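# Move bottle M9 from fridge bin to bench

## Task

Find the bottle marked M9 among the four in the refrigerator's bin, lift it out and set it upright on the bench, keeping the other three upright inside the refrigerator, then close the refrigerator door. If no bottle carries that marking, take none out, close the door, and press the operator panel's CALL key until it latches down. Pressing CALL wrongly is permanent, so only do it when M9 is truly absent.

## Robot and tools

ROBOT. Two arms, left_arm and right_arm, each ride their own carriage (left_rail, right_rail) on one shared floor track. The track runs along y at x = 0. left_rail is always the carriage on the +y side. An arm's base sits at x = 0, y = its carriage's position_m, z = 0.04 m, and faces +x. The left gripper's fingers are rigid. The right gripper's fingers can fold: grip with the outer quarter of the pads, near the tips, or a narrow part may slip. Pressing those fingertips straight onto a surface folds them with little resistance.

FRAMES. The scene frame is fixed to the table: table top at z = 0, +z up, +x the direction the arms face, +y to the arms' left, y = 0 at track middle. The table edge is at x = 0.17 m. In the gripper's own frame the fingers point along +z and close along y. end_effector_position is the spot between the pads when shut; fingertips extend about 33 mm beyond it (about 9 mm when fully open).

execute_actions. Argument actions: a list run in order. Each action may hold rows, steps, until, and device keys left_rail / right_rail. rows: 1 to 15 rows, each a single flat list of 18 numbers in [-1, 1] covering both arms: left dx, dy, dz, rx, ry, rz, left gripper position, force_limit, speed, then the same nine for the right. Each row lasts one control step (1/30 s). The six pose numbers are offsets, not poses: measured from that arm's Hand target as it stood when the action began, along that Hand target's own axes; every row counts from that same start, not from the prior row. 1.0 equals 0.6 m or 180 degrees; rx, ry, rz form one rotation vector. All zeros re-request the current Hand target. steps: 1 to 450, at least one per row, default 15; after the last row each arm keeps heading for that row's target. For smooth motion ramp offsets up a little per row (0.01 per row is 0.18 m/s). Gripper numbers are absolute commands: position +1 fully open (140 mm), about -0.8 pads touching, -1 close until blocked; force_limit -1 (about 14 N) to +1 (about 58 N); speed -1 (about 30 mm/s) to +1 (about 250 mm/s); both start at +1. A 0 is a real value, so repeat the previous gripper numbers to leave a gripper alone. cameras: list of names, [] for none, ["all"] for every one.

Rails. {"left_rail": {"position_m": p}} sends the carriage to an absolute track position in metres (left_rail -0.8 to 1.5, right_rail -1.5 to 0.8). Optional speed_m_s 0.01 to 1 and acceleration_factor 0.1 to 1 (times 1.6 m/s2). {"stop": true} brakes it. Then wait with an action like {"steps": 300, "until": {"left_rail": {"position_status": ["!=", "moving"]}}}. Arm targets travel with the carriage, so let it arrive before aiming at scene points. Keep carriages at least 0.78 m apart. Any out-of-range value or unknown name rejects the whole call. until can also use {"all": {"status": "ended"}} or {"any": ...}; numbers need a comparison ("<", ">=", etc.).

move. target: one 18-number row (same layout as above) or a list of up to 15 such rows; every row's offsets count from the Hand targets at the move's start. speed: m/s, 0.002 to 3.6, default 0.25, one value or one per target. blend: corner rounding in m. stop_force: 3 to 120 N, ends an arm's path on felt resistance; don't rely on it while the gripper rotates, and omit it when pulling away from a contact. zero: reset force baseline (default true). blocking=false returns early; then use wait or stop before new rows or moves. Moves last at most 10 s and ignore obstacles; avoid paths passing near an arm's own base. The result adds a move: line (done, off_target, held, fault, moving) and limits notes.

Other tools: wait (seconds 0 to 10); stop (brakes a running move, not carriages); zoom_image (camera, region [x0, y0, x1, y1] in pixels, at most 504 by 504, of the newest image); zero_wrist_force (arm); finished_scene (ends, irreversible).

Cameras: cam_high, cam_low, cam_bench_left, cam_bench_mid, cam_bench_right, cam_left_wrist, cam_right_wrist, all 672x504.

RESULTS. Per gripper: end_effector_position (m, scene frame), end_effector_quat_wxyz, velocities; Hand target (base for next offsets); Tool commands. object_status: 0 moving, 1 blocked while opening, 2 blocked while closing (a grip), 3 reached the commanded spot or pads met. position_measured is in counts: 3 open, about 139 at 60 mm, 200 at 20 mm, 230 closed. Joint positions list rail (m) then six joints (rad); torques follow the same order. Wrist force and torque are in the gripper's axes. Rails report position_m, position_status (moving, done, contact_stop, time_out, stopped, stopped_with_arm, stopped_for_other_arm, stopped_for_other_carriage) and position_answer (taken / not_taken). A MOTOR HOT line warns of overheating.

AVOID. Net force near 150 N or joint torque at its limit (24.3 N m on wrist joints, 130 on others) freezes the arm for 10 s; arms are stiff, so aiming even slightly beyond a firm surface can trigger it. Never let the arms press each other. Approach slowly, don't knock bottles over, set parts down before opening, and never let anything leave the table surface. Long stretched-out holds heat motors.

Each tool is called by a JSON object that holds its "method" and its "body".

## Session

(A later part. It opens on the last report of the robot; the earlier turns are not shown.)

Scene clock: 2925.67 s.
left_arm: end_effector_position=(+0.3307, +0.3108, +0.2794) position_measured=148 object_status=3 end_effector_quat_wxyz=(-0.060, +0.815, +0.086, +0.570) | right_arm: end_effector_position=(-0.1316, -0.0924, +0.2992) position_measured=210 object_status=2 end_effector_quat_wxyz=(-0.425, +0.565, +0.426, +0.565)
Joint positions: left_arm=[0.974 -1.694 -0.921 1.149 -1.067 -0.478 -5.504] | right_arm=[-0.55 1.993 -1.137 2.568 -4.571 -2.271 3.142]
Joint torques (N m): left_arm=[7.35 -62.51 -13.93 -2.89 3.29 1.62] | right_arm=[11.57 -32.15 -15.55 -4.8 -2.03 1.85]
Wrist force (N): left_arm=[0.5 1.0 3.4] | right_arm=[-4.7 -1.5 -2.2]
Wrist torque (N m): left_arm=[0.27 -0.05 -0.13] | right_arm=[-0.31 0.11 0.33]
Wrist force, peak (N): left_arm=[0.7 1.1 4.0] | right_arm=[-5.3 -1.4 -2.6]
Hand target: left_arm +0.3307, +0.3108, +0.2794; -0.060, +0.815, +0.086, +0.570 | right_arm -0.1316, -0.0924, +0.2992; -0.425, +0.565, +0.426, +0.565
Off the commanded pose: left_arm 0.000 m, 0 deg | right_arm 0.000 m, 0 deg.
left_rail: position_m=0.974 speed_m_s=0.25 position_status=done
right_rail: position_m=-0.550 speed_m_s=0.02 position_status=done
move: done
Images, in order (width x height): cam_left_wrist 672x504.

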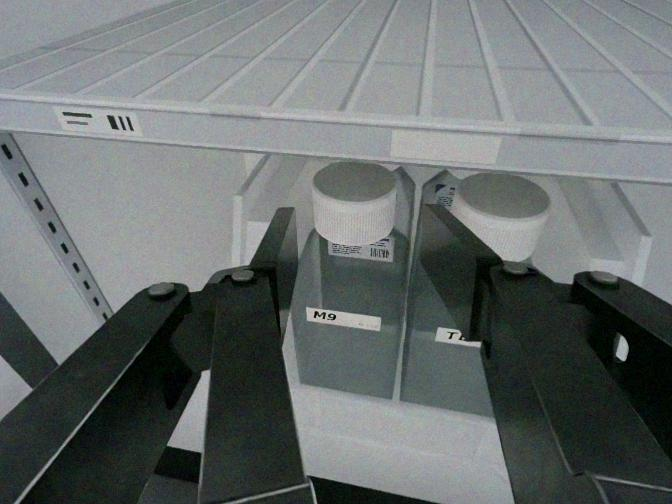

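{"method": "execute_actions", "body": {"actions": [], "cameras": ["all"]}}

Scene clock: 2970.47 s.
left_arm: end_effector_position=(+0.3307, +0.3108, +0.2794) position_measured=148 object_status=3 end_effector_quat_wxyz=(-0.060, +0.815, +0.086, +0.570) | right_arm: end_effector_position=(-0.1316, -0.0924, +0.2992) position_measured=210 object_status=2 end_effector_quat_wxyz=(-0.425, +0.565, +0.426, +0.565)
Joint positions: left_arm=[0.974 -1.694 -0.921 1.149 -1.067 -0.478 -5.504] | right_arm=[-0.55 1.993 -1.137 2.568 -4.571 -2.271 3.142]
Joint velocities: within noise
Joint torques (N m): left_arm=[7.51 -61.83 -13.76 -2.95 3.2 1.57] | right_arm=[10.93 -32.06 -16.4 -4.74 -1.98 1.97]
Wrist force (N): left_arm=[0.7 1.0 3.4] | right_arm=[-4.9 -1.3 -2.5]
Wrist torque (N m): left_arm=[0.25 -0.09 -0.13] | right_arm=[-0.26 0.13 0.34]
Wrist force, peak (N): left_arm=[1.0 1.1 3.7] | right_arm=[-5.2 -1.7 -2.8]
Hand target: left_arm +0.3307, +0.3108, +0.2794; -0.060, +0.815, +0.086, +0.570 | right_arm -0.1316, -0.0924, +0.2992; -0.425, +0.565, +0.426, +0.565
Tool commands: left_gripper/position=-0.15 left_gripper/force_limit=-1.0 left_gripper/speed=+0.0 right_gripper/position=-1.0 right_gripper/force_limit=+0.0 right_gripper/speed=-1.0
Off the commanded pose: left_arm 0.000 m, 0 deg | right_arm 0.000 m, 0 deg.
left_rail: position_m=0.974 speed_m_s=0.25 position_status=done
right_rail: position_m=-0.550 speed_m_s=0.02 position_status=done

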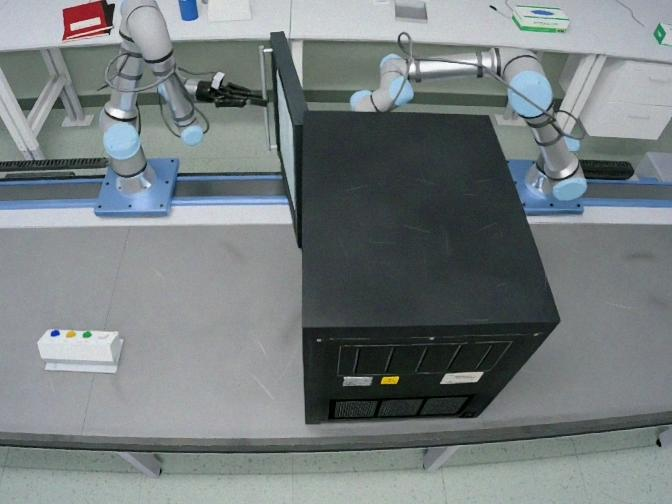

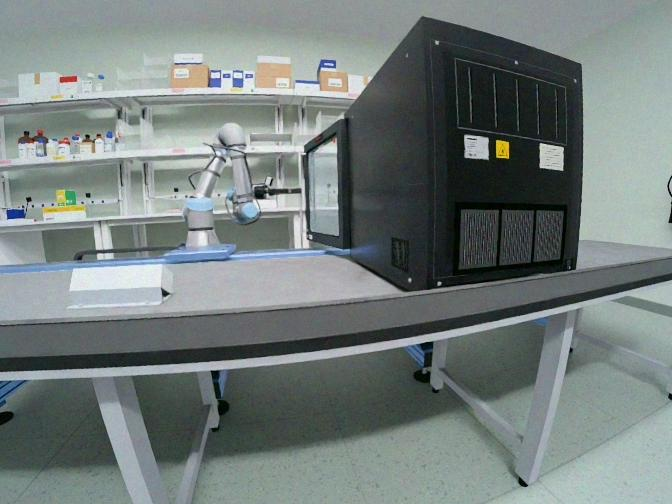

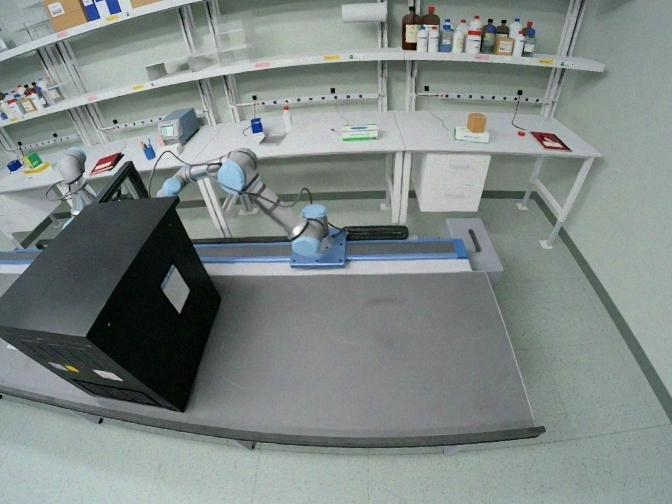

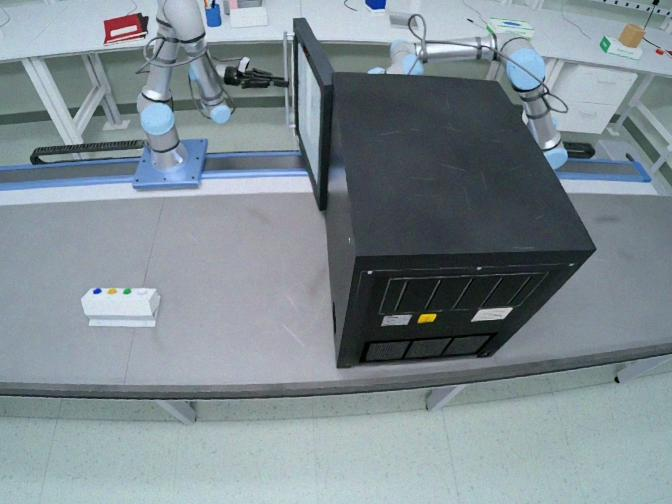

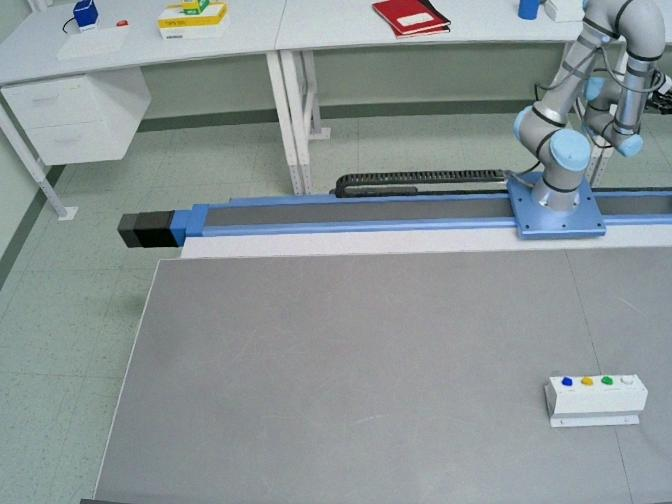

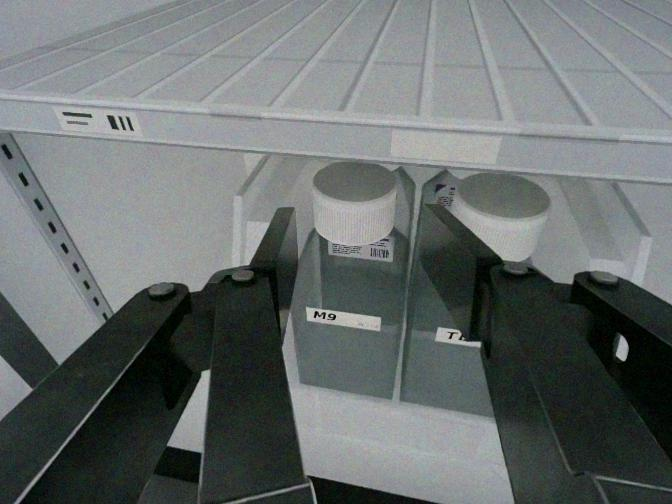

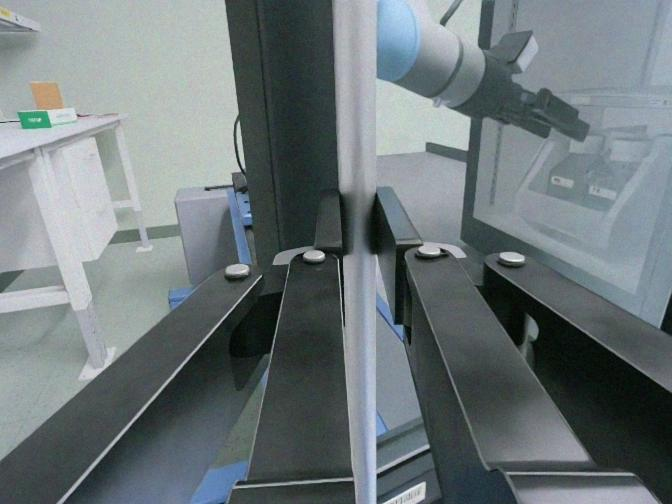

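{"method": "zoom_image", "body": {"camera": "cam_left_wrist", "region": [240, 150, 560, 420]}}

{"method": "zoom_image", "body": {"camera": "cam_left_wrist", "region": [290, 290, 400, 350]}}

Scaled by 1.575 from the camera's 672x504 image, which has a finer 960x720 frame.

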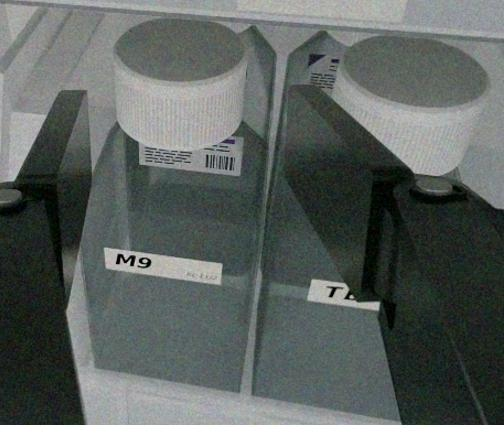

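Scaled by 4.582 from the camera's 672x504 image, which has a finer 960x720 frame.

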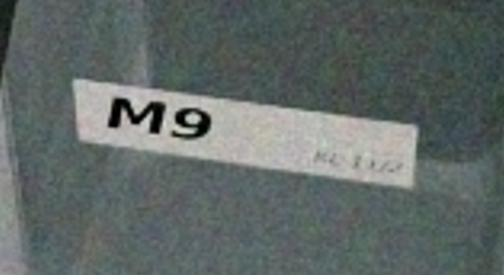

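{"method": "zoom_image", "body": {"camera": "cam_left_wrist", "region": [180, 130, 340, 290]}}

Scaled by 3.150 from the camera's 672x504 image, which has a finer 960x720 frame.

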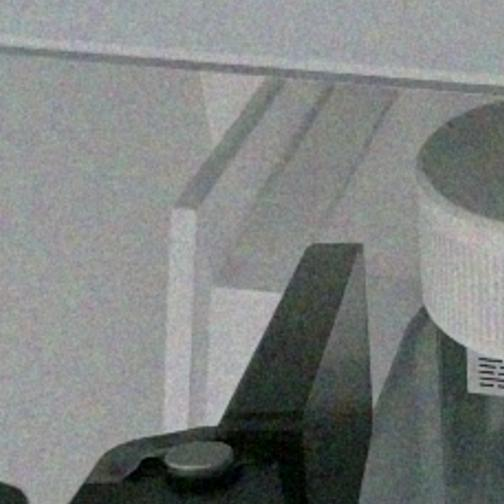

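{"method": "zoom_image", "body": {"camera": "cam_left_wrist", "region": [520, 150, 672, 302]}}

{"method": "zoom_image", "body": {"camera": "cam_left_wrist", "region": [220, 130, 320, 240]}}

Scaled by 3.316 from the camera's 672x504 image, which has a finer 960x720 frame.

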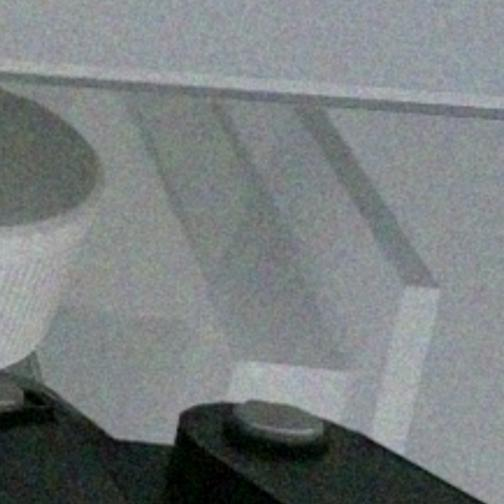

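Scaled by 4.582 from the camera's 672x504 image, which has a finer 960x720 frame.

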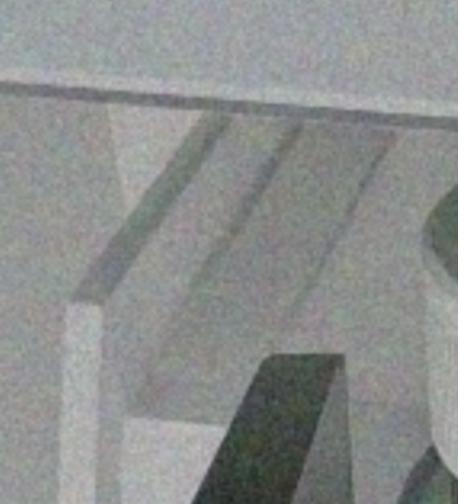

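{"method": "move", "body": {"target": [0.004, 0.00333, 0.0583, 0, 0, 0, -0.15, -1, 0, 0, 0, 0, 0, 0, 0, -1, 0, -1], "speed": 0.04, "stop_force": 6, "cameras": ["cam_left_wrist"]}}

Scene clock: 3125.77 s.
left_arm: end_effector_position=(+0.3641, +0.3159, +0.2696) position_measured=148 object_status=3 end_effector_quat_wxyz=(-0.060, +0.815, +0.086, +0.570) | right_arm: end_effector_position=(-0.1316, -0.0924, +0.2992) position_measured=210 object_status=2 end_effector_quat_wxyz=(-0.425, +0.565, +0.426, +0.565)
Joint positions: left_arm=[0.974 -1.648 -0.929 1.201 -1.182 -0.448 -5.425] | right_arm=[-0.55 1.993 -1.137 2.568 -4.571 -2.271 3.142]
Joint torques (N m): left_arm=[7.01 -61.72 -14.04 -3.19 3.41 1.63] | right_arm=[11.23 -31.48 -16.11 -4.79 -1.9 1.85]
Wrist force (N): left_arm=[0.4 1.0 3.6] | right_arm=[-5.0 -1.3 -2.2]
Wrist torque (N m): left_arm=[0.26 -0.03 -0.15] | right_arm=[-0.26 0.17 0.34]
Wrist force, peak (N): left_arm=[0.6 1.0 3.8] | right_arm=[-5.2 -1.8 -2.8]
Hand target: left_arm +0.3641, +0.3159, +0.2696; -0.060, +0.815, +0.086, +0.570 | right_arm -0.1316, -0.0924, +0.2992; -0.425, +0.565, +0.426, +0.565
Off the commanded pose: left_arm 0.000 m, 0 deg | right_arm 0.000 m, 0 deg.
left_rail: position_m=0.974 speed_m_s=0.25 position_status=done
right_rail: position_m=-0.550 speed_m_s=0.02 position_status=done
move: done
Images, in order (width x height): cam_left_wrist 672x504.

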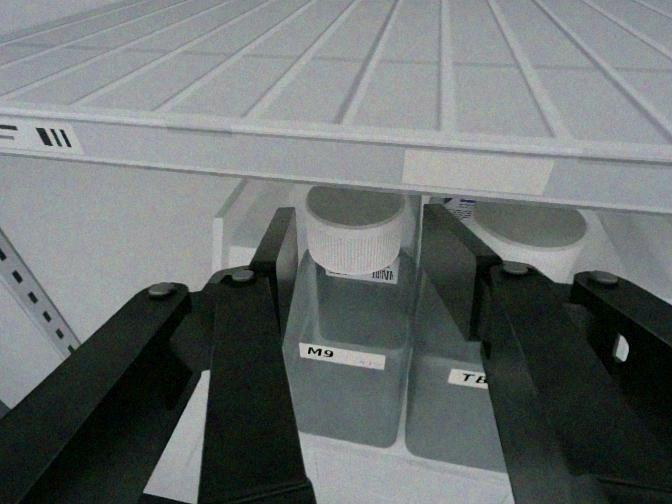

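{"method": "zoom_image", "body": {"camera": "cam_left_wrist", "region": [190, 160, 330, 300]}}

{"method": "zoom_image", "body": {"camera": "cam_left_wrist", "region": [280, 160, 460, 300]}}

{"method": "zoom_image", "body": {"camera": "cam_left_wrist", "region": [560, 180, 672, 292]}}

Scaled by 3.600 from the camera's 672x504 image, which has a finer 960x720 frame.

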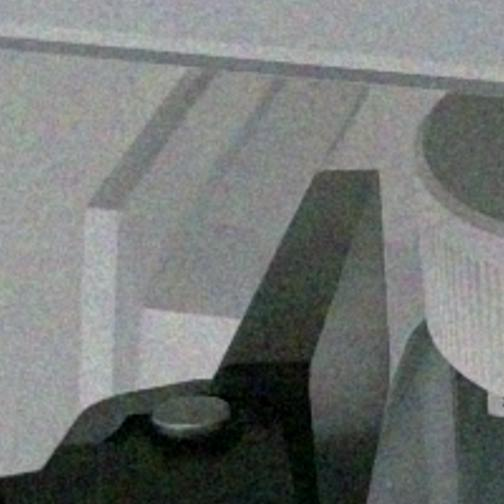

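Scaled by 2.800 from the camera's 672x504 image, which has a finer 960x720 frame.

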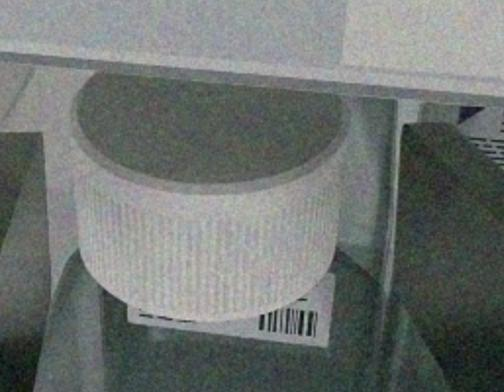

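Scaled by 4.500 from the camera's 672x504 image, which has a finer 960x720 frame.

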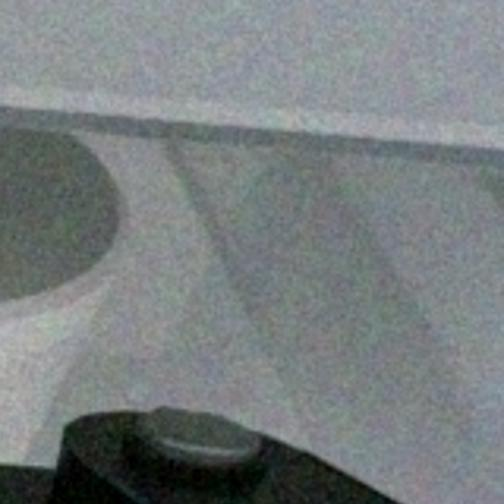

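{"method": "move", "body": {"target": [0, 0, 0.0367, 0, 0, 0, -0.15, -1, 0, 0, 0, 0, 0, 0, 0, -1, 0, -1], "speed": 0.03, "stop_force": 5, "cameras": ["cam_left_wrist"]}}

Scene clock: 3185.67 s.
left_arm: end_effector_position=(+0.3843, +0.3202, +0.2621) position_measured=148 object_status=3 end_effector_quat_wxyz=(-0.060, +0.815, +0.086, +0.570) | right_arm: end_effector_position=(-0.1316, -0.0924, +0.2992) position_measured=210 object_status=2 end_effector_quat_wxyz=(-0.425, +0.565, +0.426, +0.565)
Joint positions: left_arm=[0.974 -1.62 -0.932 1.237 -1.262 -0.432 -5.372] | right_arm=[-0.55 1.993 -1.137 2.568 -4.571 -2.271 3.142]
Joint torques (N m): left_arm=[7.38 -61.15 -13.88 -3.35 3.43 1.72] | right_arm=[11.9 -32.44 -17.72 -4.6 -1.78 1.91]
Wrist force (N): left_arm=[0.6 0.9 3.6] | right_arm=[-4.7 -1.1 -2.7]
Wrist torque (N m): left_arm=[0.24 -0.06 -0.16] | right_arm=[-0.22 0.11 0.33]
Wrist force, peak (N): left_arm=[0.5 0.8 3.8] | right_arm=[-5.2 -1.5 -2.9]
Hand target: left_arm +0.3843, +0.3202, +0.2621; -0.060, +0.815, +0.086, +0.570 | right_arm -0.1316, -0.0924, +0.2992; -0.425, +0.565, +0.426, +0.565
Off the commanded pose: left_arm 0.000 m, 0 deg | right_arm 0.000 m, 0 deg.
left_rail: position_m=0.974 speed_m_s=0.25 position_status=done
right_rail: position_m=-0.550 speed_m_s=0.02 position_status=done
move: done
Images, in order (width x height): cam_left_wrist 672x504.

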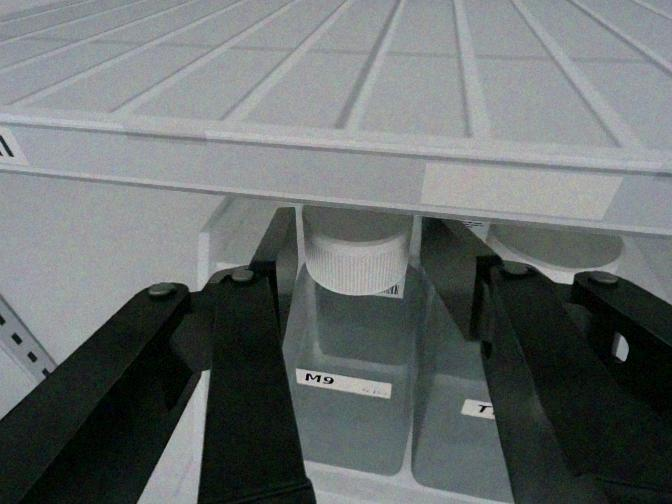

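{"method": "zoom_image", "body": {"camera": "cam_left_wrist", "region": [260, 180, 460, 320]}}

{"method": "zoom_image", "body": {"camera": "cam_left_wrist", "region": [180, 180, 310, 310]}}

{"method": "zoom_image", "body": {"camera": "cam_left_wrist", "region": [470, 200, 640, 340]}}

Scaled by 2.520 from the camera's 672x504 image, which has a finer 960x720 frame.

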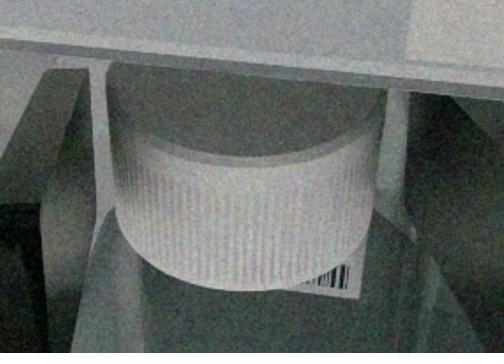

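Scaled by 3.877 from the camera's 672x504 image, which has a finer 960x720 frame.

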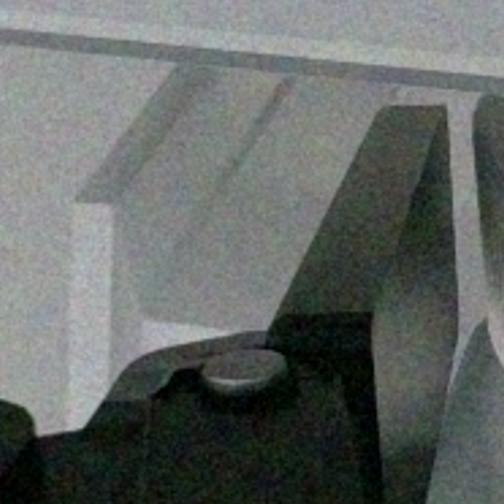

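Scaled by 2.965 from the camera's 672x504 image, which has a finer 960x720 frame.

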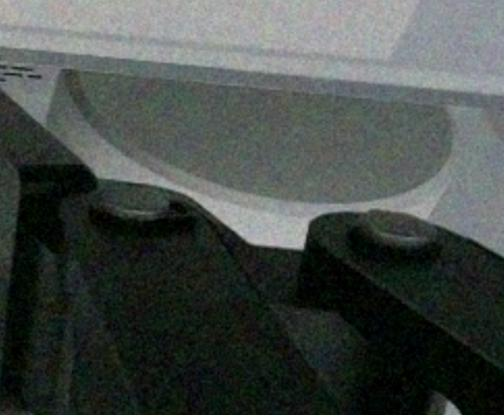

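{"method": "move", "body": {"target": [0, 0, 0.025, 0, 0, 0, -0.15, -1, 0, 0, 0, 0, 0, 0, 0, -1, 0, -1], "speed": 0.03, "stop_force": 5, "cameras": ["cam_left_wrist"]}}

Scene clock: 3259.47 s.
left_arm: end_effector_position=(+0.3981, +0.3231, +0.2570) position_measured=148 object_status=3 end_effector_quat_wxyz=(-0.060, +0.815, +0.086, +0.570) | right_arm: end_effector_position=(-0.1316, -0.0924, +0.2992) position_measured=210 object_status=2 end_effector_quat_wxyz=(-0.425, +0.565, +0.426, +0.565)
Joint positions: left_arm=[0.974 -1.601 -0.932 1.259 -1.319 -0.421 -5.333] | right_arm=[-0.55 1.993 -1.137 2.568 -4.571 -2.271 3.142]
Joint torques (N m): left_arm=[7.53 -60.8 -13.82 -3.39 3.53 1.63] | right_arm=[11.61 -32.25 -15.83 -4.76 -1.83 1.8]
Wrist force (N): left_arm=[0.5 0.8 3.5] | right_arm=[-5.0 -1.5 -2.2]
Wrist torque (N m): left_arm=[0.22 -0.06 -0.15] | right_arm=[-0.31 0.16 0.33]
Wrist force, peak (N): left_arm=[0.8 1.1 3.7] | right_arm=[-5.4 -1.5 -2.5]
Hand target: left_arm +0.3981, +0.3231, +0.2570; -0.060, +0.815, +0.086, +0.570 | right_arm -0.1316, -0.0924, +0.2992; -0.425, +0.565, +0.426, +0.565
Off the commanded pose: left_arm 0.000 m, 0 deg | right_arm 0.000 m, 0 deg.
left_rail: position_m=0.974 speed_m_s=0.25 position_status=done
right_rail: position_m=-0.550 speed_m_s=0.02 position_status=done
move: done
Images, in order (width x height): cam_left_wrist 672x504.

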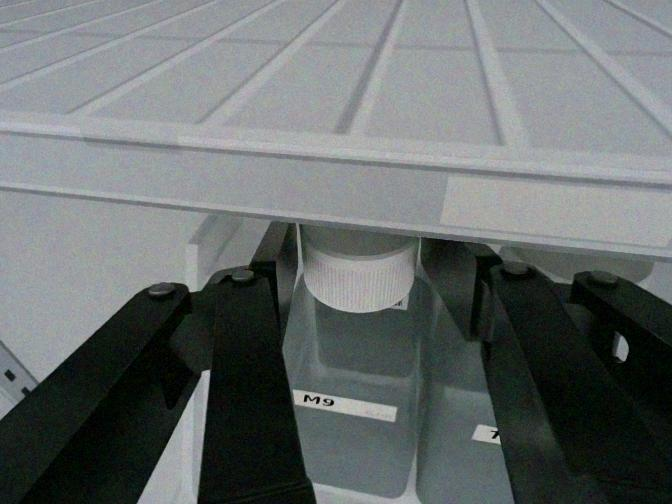

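{"method": "zoom_image", "body": {"camera": "cam_left_wrist", "region": [280, 200, 440, 320]}}

Scaled by 3.150 from the camera's 672x504 image, which has a finer 960x720 frame.

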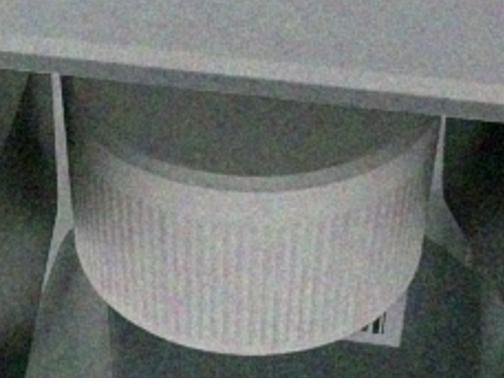

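{"method": "execute_actions", "body": {"actions": [{"rows": [[0,0,0,0,0,0,-1,0,-1, 0,0,0,0,0,0,-1,0,-1]], "steps": 45}], "cameras": ["cam_left_wrist"]}}

Scene clock: 3278.13 s.
left_arm: end_effector_position=(+0.3981, +0.3231, +0.2570) position_measured=161 object_status=2 end_effector_quat_wxyz=(-0.060, +0.815, +0.086, +0.570) | right_arm: end_effector_position=(-0.1316, -0.0924, +0.2992) position_measured=210 object_status=2 end_effector_quat_wxyz=(-0.425, +0.565, +0.426, +0.565)
Joint positions: left_arm=[0.974 -1.601 -0.932 1.259 -1.319 -0.421 -5.333] | right_arm=[-0.55 1.993 -1.137 2.568 -4.571 -2.271 3.142]
Joint torques (N m): left_arm=[6 -57.99 -15.81 -3.41 3.38 1.57] | right_arm=[9.85 -31.05 -16.7 -4.67 -1.5 1.84]
Wrist force (N): left_arm=[2.0 -0.2 2.3] | right_arm=[-5.0 -1.3 -2.4]
Wrist torque (N m): left_arm=[0.27 -0.14 -0.14] | right_arm=[-0.29 0.13 0.33]
Wrist force, peak (N): left_arm=[0.8 1.0 3.8] | right_arm=[-5.2 -1.3 -2.8]
Hand target: left_arm +0.3981, +0.3231, +0.2570; -0.060, +0.815, +0.086, +0.570 | right_arm -0.1316, -0.0924, +0.2992; -0.425, +0.565, +0.426, +0.565
Off the commanded pose: left_arm 0.000 m, 0 deg | right_arm 0.000 m, 0 deg.
left_rail: position_m=0.974 speed_m_s=0.25 position_status=done
right_rail: position_m=-0.550 speed_m_s=0.02 position_status=done
Images, in order (width x height): cam_left_wrist 672x504.

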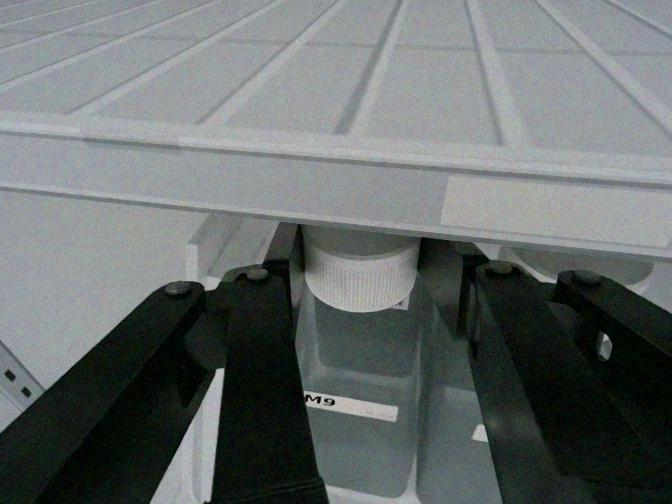

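{"method": "zero_wrist_force", "body": {"arm": "left_arm"}}

Wrist force sensor zeroed.

{"method": "move", "body": {"target": [0.0047, 0, -0.00171, 0, 0, 0, -1, 0, -1, 0, 0, 0, 0, 0, 0, -1, 0, -1], "speed": 0.01, "stop_force": 15, "cameras": ["cam_left_wrist"]}}

Scene clock: 3293.37 s.
left_arm: end_effector_position=(+0.3981, +0.3231, +0.2600) position_measured=161 object_status=2 end_effector_quat_wxyz=(-0.060, +0.815, +0.086, +0.570) | right_arm: end_effector_position=(-0.1316, -0.0924, +0.2992) position_measured=210 object_status=2 end_effector_quat_wxyz=(-0.425, +0.565, +0.426, +0.565)
Joint positions: left_arm=[0.974 -1.601 -0.935 1.255 -1.313 -0.421 -5.333] | right_arm=[-0.55 1.993 -1.137 2.568 -4.571 -2.271 3.142]
Joint torques (N m): left_arm=[-2.33 -63.85 -32.37 -0.36 3.49 -0.49] | right_arm=[12.01 -31.74 -16.93 -4.76 -1.38 1.86]
Wrist force (N, zeroed by zero_wrist_force on left_arm): left_arm=[-4.9 1.0 2.4] | right_arm=[-4.6 -1.6 -2.6]
Wrist torque (N m, zeroed by zero_wrist_force on left_arm): left_arm=[-0.06 0.00 -0.01] | right_arm=[-0.32 0.17 0.34]
Wrist force, peak (N, zeroed by zero_wrist_force on left_arm): left_arm=[-5.2 1.2 2.4] | right_arm=[-5.4 -1.7 -2.6]
Hand target: left_arm +0.3981, +0.3231, +0.2600; -0.060, +0.815, +0.086, +0.570 | right_arm -0.1316, -0.0924, +0.2992; -0.425, +0.565, +0.426, +0.565
Off the commanded pose: left_arm 0.000 m, 0 deg | right_arm 0.000 m, 0 deg.
left_rail: position_m=0.974 speed_m_s=0.25 position_status=done
right_rail: position_m=-0.550 speed_m_s=0.02 position_status=done
move: done
Images, in order (width x height): cam_left_wrist 672x504.

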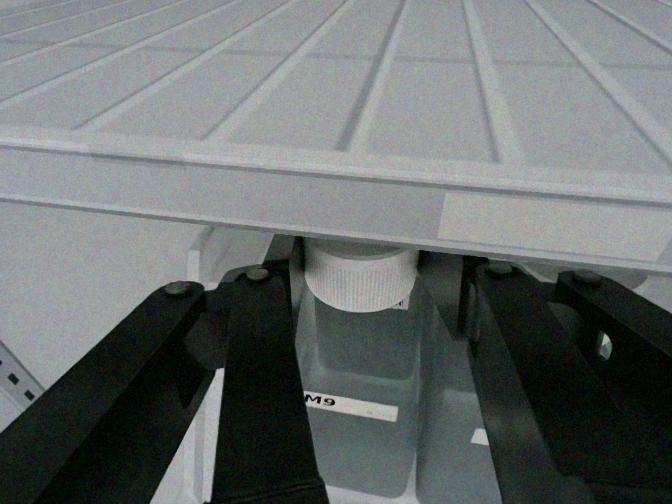

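{"method": "execute_actions", "body": {"actions": [{"rows": [[0,0,0,0,0,0,-0.98,0.5,-1, 0,0,0,0,0,0,-1,0,-1]], "steps": 30}]}}

Scene clock: 3426.03 s.
left_arm: end_effector_position=(+0.3981, +0.3231, +0.2600) position_measured=161 object_status=2 end_effector_quat_wxyz=(-0.060, +0.815, +0.086, +0.570) | right_arm: end_effector_position=(-0.1316, -0.0924, +0.2992) position_measured=210 object_status=2 end_effector_quat_wxyz=(-0.425, +0.565, +0.426, +0.565)
Joint positions: left_arm=[0.974 -1.601 -0.935 1.255 -1.313 -0.421 -5.333] | right_arm=[-0.55 1.993 -1.137 2.568 -4.571 -2.271 3.142]
Joint torques (N m): left_arm=[-5.27 -63.2 -31.84 -0.36 3.63 -0.5] | right_arm=[10.98 -30.93 -14.12 -4.85 -1.31 1.93]
Wrist force (N, zeroed by zero_wrist_force on left_arm): left_arm=[-5.1 1.3 2.5] | right_arm=[-4.6 -1.5 -2.8]
Wrist torque (N m, zeroed by zero_wrist_force on left_arm): left_arm=[0.02 0.05 -0.01] | right_arm=[-0.30 0.18 0.34]
Wrist force, peak (N, zeroed by zero_wrist_force on left_arm): left_arm=[-5.4 1.1 2.5] | right_arm=[-4.8 -1.7 -2.9]
Hand target: left_arm +0.3981, +0.3231, +0.2600; -0.060, +0.815, +0.086, +0.570 | right_arm -0.1316, -0.0924, +0.2992; -0.425, +0.565, +0.426, +0.565
Off the commanded pose: left_arm 0.000 m, 0 deg | right_arm 0.000 m, 0 deg.
left_rail: position_m=0.974 speed_m_s=0.25 position_status=done
right_rail: position_m=-0.550 speed_m_s=0.02 position_status=done

{"method": "move", "body": {"target": [-0.01243, -0.00725, -0.03173, -0.00395, 0.05433, -0.01086, -0.98, 0.5, -1, 0, 0, 0, 0, 0, 0, -1, 0, -1], "speed": 0.03, "stop_force": 15, "cameras": ["cam_left_wrist"]}}

Scene clock: 3455.00 s.
left_arm: end_effector_position=(+0.3772, +0.3231, +0.2595) position_measured=161 object_status=2 end_effector_quat_wxyz=(-0.052, +0.762, +0.091, +0.639) | right_arm: end_effector_position=(-0.1316, -0.0924, +0.2992) position_measured=210 object_status=2 end_effector_quat_wxyz=(-0.425, +0.565, +0.426, +0.565)
Joint positions: left_arm=[0.974 -1.65 -0.859 1.186 -0.905 -0.33 -5.767] | right_arm=[-0.55 1.993 -1.137 2.568 -4.571 -2.271 3.142]
Joint torques (N m): left_arm=[-7.57 -39.82 -30.99 0.87 3.54 -1.27] | right_arm=[9.47 -31.15 -14.48 -4.92 -1.52 2.03]
Wrist force (N, zeroed by zero_wrist_force on left_arm): left_arm=[-5.2 1.1 2.0] | right_arm=[-4.4 -1.4 -2.5]
Wrist torque (N m, zeroed by zero_wrist_force on left_arm): left_arm=[0.02 -0.14 0.17] | right_arm=[-0.27 0.14 0.33]
Wrist force, peak (N, zeroed by zero_wrist_force on left_arm): left_arm=[-5.8 1.1 2.3] | right_arm=[-4.8 -1.6 -2.9]
Hand target: left_arm +0.3772, +0.3231, +0.2595; -0.052, +0.762, +0.091, +0.639 | right_arm -0.1316, -0.0924, +0.2992; -0.425, +0.565, +0.426, +0.565
Off the commanded pose: left_arm 0.000 m, 0 deg | right_arm 0.000 m, 0 deg.
left_rail: position_m=0.974 speed_m_s=0.25 position_status=done
right_rail: position_m=-0.550 speed_m_s=0.02 position_status=done
move: done
Images, in order (width x height): cam_left_wrist 672x504.

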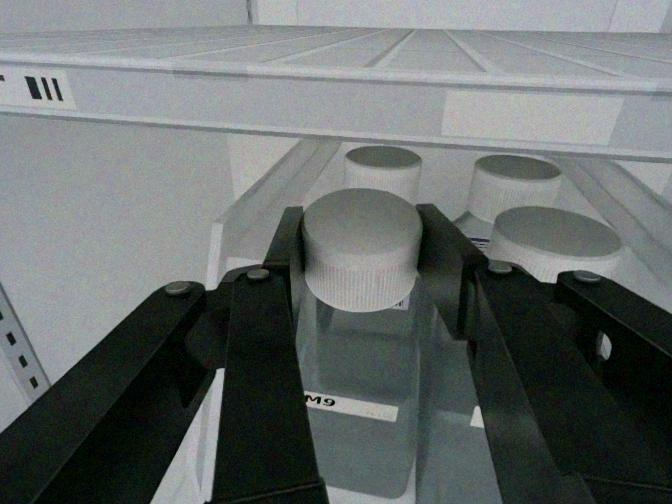

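{"method": "move", "body": {"target": [-0.01188, -0.00798, -0.03565, -0.00395, 0.05433, -0.01086, -0.98, 0.5, -1, 0, 0, 0, 0, 0, 0, -1, 0, -1], "speed": 0.03, "stop_force": 15, "cameras": ["cam_left_wrist"]}}

Scene clock: 3474.07 s.
left_arm: end_effector_position=(+0.3545, +0.3231, +0.2561) position_measured=161 object_status=2 end_effector_quat_wxyz=(-0.045, +0.708, +0.094, +0.698) | right_arm: end_effector_position=(-0.1316, -0.0924, +0.2992) position_measured=210 object_status=2 end_effector_quat_wxyz=(-0.425, +0.565, +0.426, +0.565)
Joint positions: left_arm=[0.974 -1.689 -0.717 1.026 -0.378 -0.316 -6.285] | right_arm=[-0.55 1.993 -1.137 2.568 -4.571 -2.271 3.142]
Joint torques (N m): left_arm=[-8.1 -42.54 -29.38 2.55 -1.29 -1.21] | right_arm=[9.54 -31.8 -13.89 -4.57 -1.33 1.79]
Wrist force (N, zeroed by zero_wrist_force on left_arm): left_arm=[-5.6 1.2 2.3] | right_arm=[-4.4 -1.5 -2.3]
Wrist torque (N m, zeroed by zero_wrist_force on left_arm): left_arm=[0.07 -0.07 0.21] | right_arm=[-0.28 0.13 0.34]
Wrist force, peak (N, zeroed by zero_wrist_force on left_arm): left_arm=[-6.0 1.5 2.4] | right_arm=[-4.9 -1.7 -2.8]
Hand target: left_arm +0.3544, +0.3231, +0.2561; -0.044, +0.703, +0.095, +0.703 | right_arm -0.1316, -0.0924, +0.2992; -0.425, +0.565, +0.426, +0.565
Off the commanded pose: left_arm 0.000 m, 1 deg | right_arm 0.000 m, 0 deg.
left_rail: position_m=0.974 speed_m_s=0.25 position_status=done
right_rail: position_m=-0.550 speed_m_s=0.02 position_status=done
joint sent to its limit (left arm) — joint 7 (wrist 3), lower limit.
move: done
Images, in order (width x height): cam_left_wrist 672x504.

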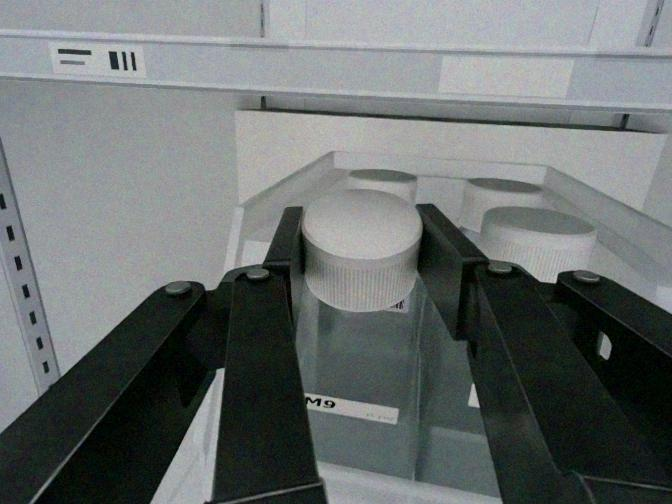

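{"method": "move", "body": {"target": [[0.00548, 0.00522, 0.02415, 0.00395, -0.05433, 0.01086, -0.98, 0.5, -1, 0, 0, 0, 0, 0, 0, -1, 0, -1], [0.00615, 0.00965, 0.04603, 0.0079, -0.10867, 0.02171, -0.98, 0.5, -1, 0, 0, 0, 0, 0, 0, -1, 0, -1]], "speed": 0.03, "blend": [0.003, 0], "cameras": ["cam_left_wrist"]}}

Scene clock: 3571.67 s.
left_arm: end_effector_position=(+0.3826, +0.3231, +0.2600) position_measured=161 object_status=2 end_effector_quat_wxyz=(-0.060, +0.815, +0.086, +0.570) | right_arm: end_effector_position=(-0.1316, -0.0924, +0.2992) position_measured=210 object_status=2 end_effector_quat_wxyz=(-0.425, +0.565, +0.426, +0.565)
Joint positions: left_arm=[0.974 -1.622 -0.937 1.25 -1.266 -0.433 -5.377] | right_arm=[-0.55 1.993 -1.137 2.568 -4.571 -2.271 3.142]
Joint torques (N m): left_arm=[6.63 -62.3 -13.53 -3.41 0.11 1.51] | right_arm=[9.28 -30.71 -13.28 -4.68 -1.28 1.7]
Wrist force (N, zeroed by zero_wrist_force on left_arm): left_arm=[-2.2 2.1 2.9] | right_arm=[-4.6 -1.9 -2.9]
Wrist torque (N m, zeroed by zero_wrist_force on left_arm): left_arm=[-0.06 0.21 -0.17] | right_arm=[-0.31 0.12 0.34]
Wrist force, peak (N, zeroed by zero_wrist_force on left_arm): left_arm=[-6.1 1.4 2.4] | right_arm=[-5.2 -1.8 -2.6]
Hand target: left_arm +0.3826, +0.3231, +0.2600; -0.060, +0.815, +0.086, +0.570 | right_arm -0.1316, -0.0924, +0.2992; -0.425, +0.565, +0.426, +0.565
Off the commanded pose: left_arm 0.000 m, 0 deg | right_arm 0.000 m, 0 deg.
left_rail: position_m=0.974 speed_m_s=0.25 position_status=done
right_rail: position_m=-0.550 speed_m_s=0.02 position_status=done
move: done
Images, in order (width x height): cam_left_wrist 672x504.

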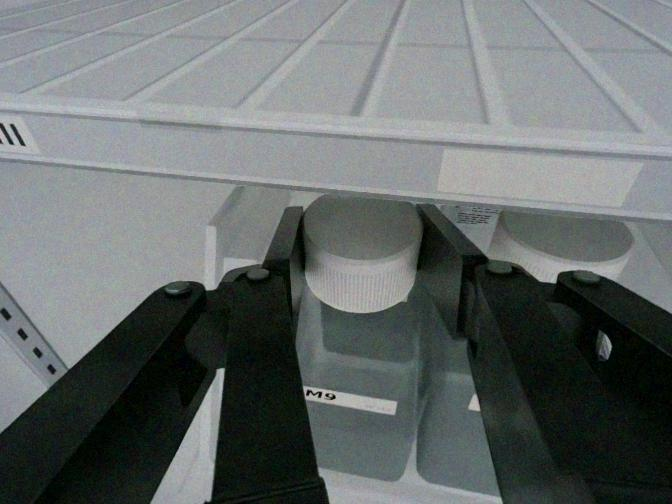

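{"method": "zoom_image", "body": {"camera": "cam_left_wrist", "region": [280, 180, 480, 504]}}

{"method": "zoom_image", "body": {"camera": "cam_left_wrist", "region": [280, 360, 420, 440]}}

Scaled by 1.556 from the camera's 672x504 image, which has a finer 960x720 frame.

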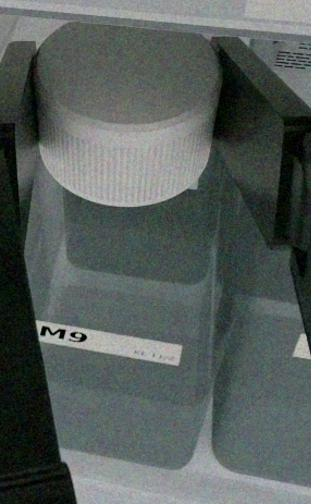

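Scaled by 3.600 from the camera's 672x504 image, which has a finer 960x720 frame.

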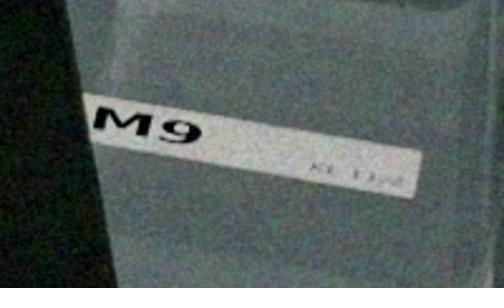

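{"method": "zoom_image", "body": {"camera": "cam_left_wrist", "region": [290, 400, 500, 504]}}

{"method": "zoom_image", "body": {"camera": "cam_left_wrist", "region": [160, 340, 320, 504]}}

Scaled by 2.400 from the camera's 672x504 image, which has a finer 960x720 frame.

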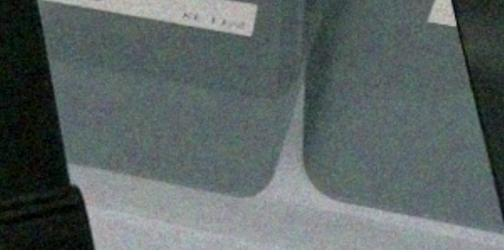

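Scaled by 3.073 from the camera's 672x504 image, which has a finer 960x720 frame.

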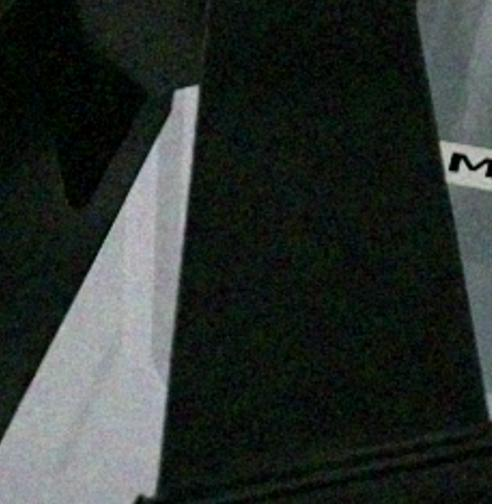

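{"method": "move", "body": {"target": [[0.00313, 0, -0.00114, 0, 0, 0, -0.98, 0.5, -1, 0, 0, 0, 0, 0, 0, -1, 0, -1], [0.01208, 0.00468, 0.01903, 0.00119, -0.0163, 0.00326, -0.98, 0.5, -1, 0, 0, 0, 0, 0, 0, -1, 0, -1]], "speed": 0.015, "stop_force": 12, "cameras": ["cam_left_wrist"]}}

Scene clock: 3770.43 s.
left_arm: end_effector_position=(+0.3961, +0.3231, +0.2629) position_measured=161 object_status=2 end_effector_quat_wxyz=(-0.062, +0.829, +0.084, +0.549) | right_arm: end_effector_position=(-0.1316, -0.0924, +0.2992) position_measured=210 object_status=2 end_effector_quat_wxyz=(-0.425, +0.565, +0.426, +0.565)
Joint positions: left_arm=[0.974 -1.595 -0.95 1.25 -1.361 -0.463 -5.259] | right_arm=[-0.55 1.993 -1.137 2.568 -4.571 -2.271 3.142]
Joint torques (N m): left_arm=[7.23 -63.41 -18.45 -3.56 1.38 1.73] | right_arm=[7.75 -32.14 -10.83 -4.67 -1.34 1.8]
Wrist force (N, zeroed by zero_wrist_force on left_arm): left_arm=[-4.7 1.0 2.7] | right_arm=[-4.5 -1.7 -2.7]
Wrist torque (N m, zeroed by zero_wrist_force on left_arm): left_arm=[-0.04 0.01 -0.02] | right_arm=[-0.35 0.15 0.33]
Wrist force, peak (N, zeroed by zero_wrist_force on left_arm): left_arm=[-5.1 1.3 2.7] | right_arm=[-4.9 -1.9 -3.2]
Hand target: left_arm +0.3961, +0.3231, +0.2629; -0.062, +0.829, +0.084, +0.549 | right_arm -0.1316, -0.0924, +0.2992; -0.425, +0.565, +0.426, +0.565
Off the commanded pose: left_arm 0.000 m, 0 deg | right_arm 0.000 m, 0 deg.
left_rail: position_m=0.974 speed_m_s=0.25 position_status=done
right_rail: position_m=-0.550 speed_m_s=0.02 position_status=done
move: done
Images, in order (width x height): cam_left_wrist 672x504.

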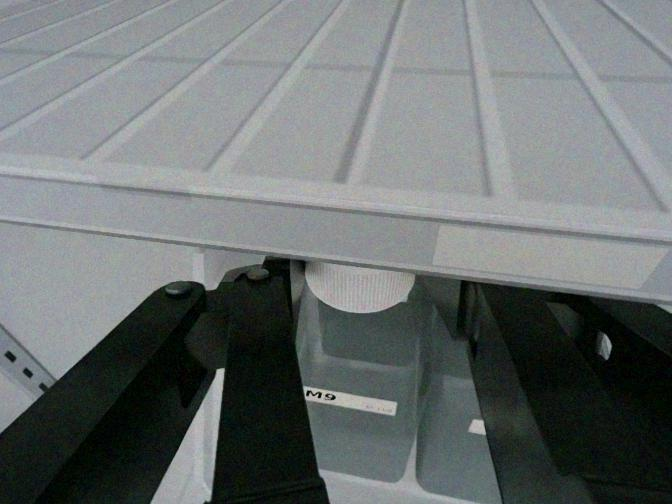

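{"method": "move", "body": {"target": [-0.01074, 0, 0.00455, 0, 0, 0, -0.98, 0.5, -1, 0, 0, 0, 0, 0, 0, -1, 0, -1], "speed": 0.004, "stop_force": 5, "cameras": ["cam_left_wrist"]}}

Scene clock: 3781.30 s.
left_arm: end_effector_position=(+0.3961, +0.3232, +0.2583) position_measured=161 object_status=2 end_effector_quat_wxyz=(-0.062, +0.829, +0.084, +0.549) | right_arm: end_effector_position=(-0.1316, -0.0924, +0.2992) position_measured=210 object_status=2 end_effector_quat_wxyz=(-0.425, +0.565, +0.426, +0.565)
Joint positions: left_arm=[0.974 -1.595 -0.947 1.256 -1.37 -0.463 -5.259] | right_arm=[-0.55 1.993 -1.137 2.568 -4.571 -2.271 3.142]
Joint torques (N m): left_arm=[4.31 -46.02 -30.16 -0.72 1.39 -0.38] | right_arm=[8.24 -30.44 -11.93 -4.83 -1.33 1.57]
Wrist force (N, zeroed by zero_wrist_force on left_arm): left_arm=[2.1 -0.1 0.8] | right_arm=[-5.4 -1.7 -2.9]
Wrist torque (N m, zeroed by zero_wrist_force on left_arm): left_arm=[-0.05 -0.01 -0.04] | right_arm=[-0.29 0.16 0.33]
Wrist force, peak (N, zeroed by zero_wrist_force on left_arm): left_arm=[-5.1 1.1 2.6] | right_arm=[-5.5 -1.8 -3.2]
Hand target: left_arm +0.3961, +0.3232, +0.2584; -0.062, +0.829, +0.084, +0.549 (not the last commanded pose) | right_arm -0.1316, -0.0924, +0.2992; -0.425, +0.565, +0.426, +0.565
Off the commanded pose: left_arm 0.002 m, 0 deg | right_arm 0.000 m, 0 deg.
left_rail: position_m=0.974 speed_m_s=0.25 position_status=done
right_rail: position_m=-0.550 speed_m_s=0.02 position_status=done
move: contact (left_arm)
Images, in order (width x height): cam_left_wrist 672x504.

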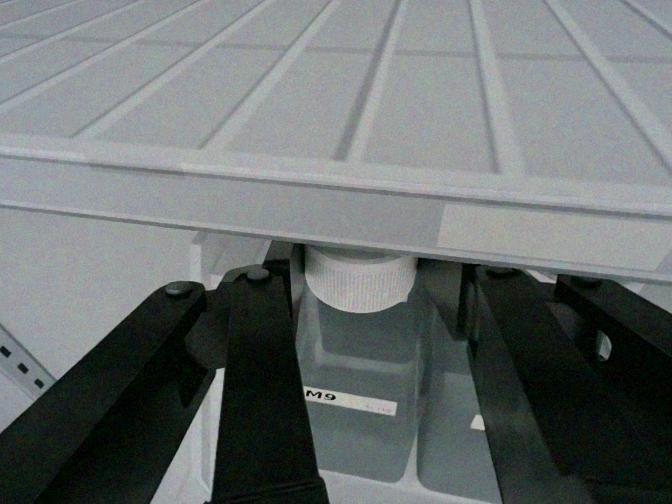

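{"method": "execute_actions", "body": {"actions": [{"rows": [[0,0,0,0,0,0,-0.15,-1,-1, 0,0,0,0,0,0,-1,0,-1]], "steps": 45}], "cameras": ["cam_left_wrist"]}}

Scene clock: 3790.50 s.
left_arm: end_effector_position=(+0.3961, +0.3232, +0.2584) position_measured=148 object_status=3 end_effector_quat_wxyz=(-0.062, +0.829, +0.084, +0.549) | right_arm: end_effector_position=(-0.1316, -0.0924, +0.2992) position_measured=210 object_status=2 end_effector_quat_wxyz=(-0.425, +0.565, +0.426, +0.565)
Joint positions: left_arm=[0.974 -1.595 -0.947 1.256 -1.37 -0.463 -5.259] | right_arm=[-0.55 1.993 -1.137 2.568 -4.571 -2.271 3.142]
Joint torques (N m): left_arm=[3.99 -58.3 -30.47 -3.18 1.34 1.41] | right_arm=[8.45 -31.22 -9.79 -4.51 -1.11 1.74]
Wrist force (N, zeroed by zero_wrist_force on left_arm): left_arm=[-1.3 0.9 1.2] | right_arm=[-5.1 -1.6 -3.0]
Wrist torque (N m, zeroed by zero_wrist_force on left_arm): left_arm=[-0.05 0.06 -0.01] | right_arm=[-0.28 0.17 0.34]
Wrist force, peak (N, zeroed by zero_wrist_force on left_arm): left_arm=[-1.2 0.9 1.8] | right_arm=[-5.5 -1.6 -2.9]
Hand target: left_arm +0.3961, +0.3232, +0.2584; -0.062, +0.829, +0.084, +0.549 | right_arm -0.1316, -0.0924, +0.2992; -0.425, +0.565, +0.426, +0.565
Off the commanded pose: left_arm 0.000 m, 0 deg | right_arm 0.000 m, 0 deg.
left_rail: position_m=0.974 speed_m_s=0.25 position_status=done
right_rail: position_m=-0.550 speed_m_s=0.02 position_status=done
Images, in order (width x height): cam_left_wrist 672x504.

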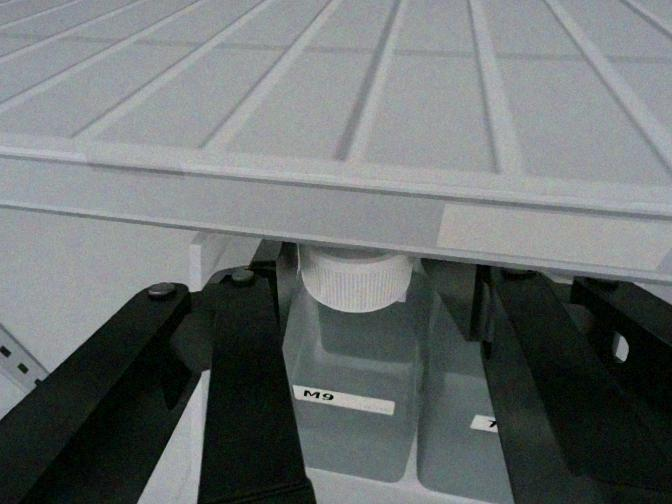

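{"method": "move", "body": {"target": [[0, -0.00333, 0, 0, 0, 0, -0.15, -1, -1, 0, 0, 0, 0, 0, 0, -1, 0, -1], [0, -0.00333, -0.1, 0, 0, 0, -0.15, -1, -1, 0, 0, 0, 0, 0, 0, -1, 0, -1]], "speed": [0.01, 0.04], "cameras": ["cam_left_wrist"]}}

Scene clock: 3822.53 s.
left_arm: end_effector_position=(+0.3418, +0.3134, +0.2817) position_measured=148 object_status=3 end_effector_quat_wxyz=(-0.062, +0.829, +0.084, +0.549) | right_arm: end_effector_position=(-0.1316, -0.0924, +0.2992) position_measured=210 object_status=2 end_effector_quat_wxyz=(-0.425, +0.565, +0.426, +0.565)
Joint positions: left_arm=[0.974 -1.67 -0.946 1.166 -1.16 -0.504 -5.396] | right_arm=[-0.55 1.993 -1.137 2.568 -4.571 -2.271 3.142]
Joint torques (N m): left_arm=[-7.48 -35.93 -31.88 0.3 0.3 -1.28] | right_arm=[8.54 -30.79 -8.29 -4.89 -1 1.48]
Wrist force (N, zeroed by zero_wrist_force on left_arm): left_arm=[-1.6 1.4 0.9] | right_arm=[-5.2 -1.6 -2.6]
Wrist torque (N m, zeroed by zero_wrist_force on left_arm): left_arm=[0.04 0.12 0.16] | right_arm=[-0.29 0.18 0.33]
Wrist force, peak (N, zeroed by zero_wrist_force on left_arm): left_arm=[-1.6 1.0 1.6] | right_arm=[-5.3 -1.5 -3.1]
Hand target: left_arm +0.3417, +0.3133, +0.2818; -0.062, +0.829, +0.084, +0.549 | right_arm -0.1316, -0.0924, +0.2992; -0.425, +0.565, +0.426, +0.565
Off the commanded pose: left_arm 0.000 m, 0 deg | right_arm 0.000 m, 0 deg.
left_rail: position_m=0.974 speed_m_s=0.25 position_status=done
right_rail: position_m=-0.550 speed_m_s=0.02 position_status=done
move: done
Images, in order (width x height): cam_left_wrist 672x504.

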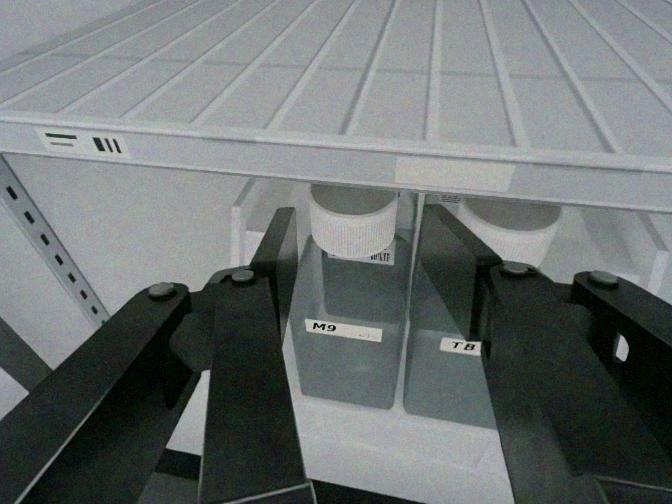

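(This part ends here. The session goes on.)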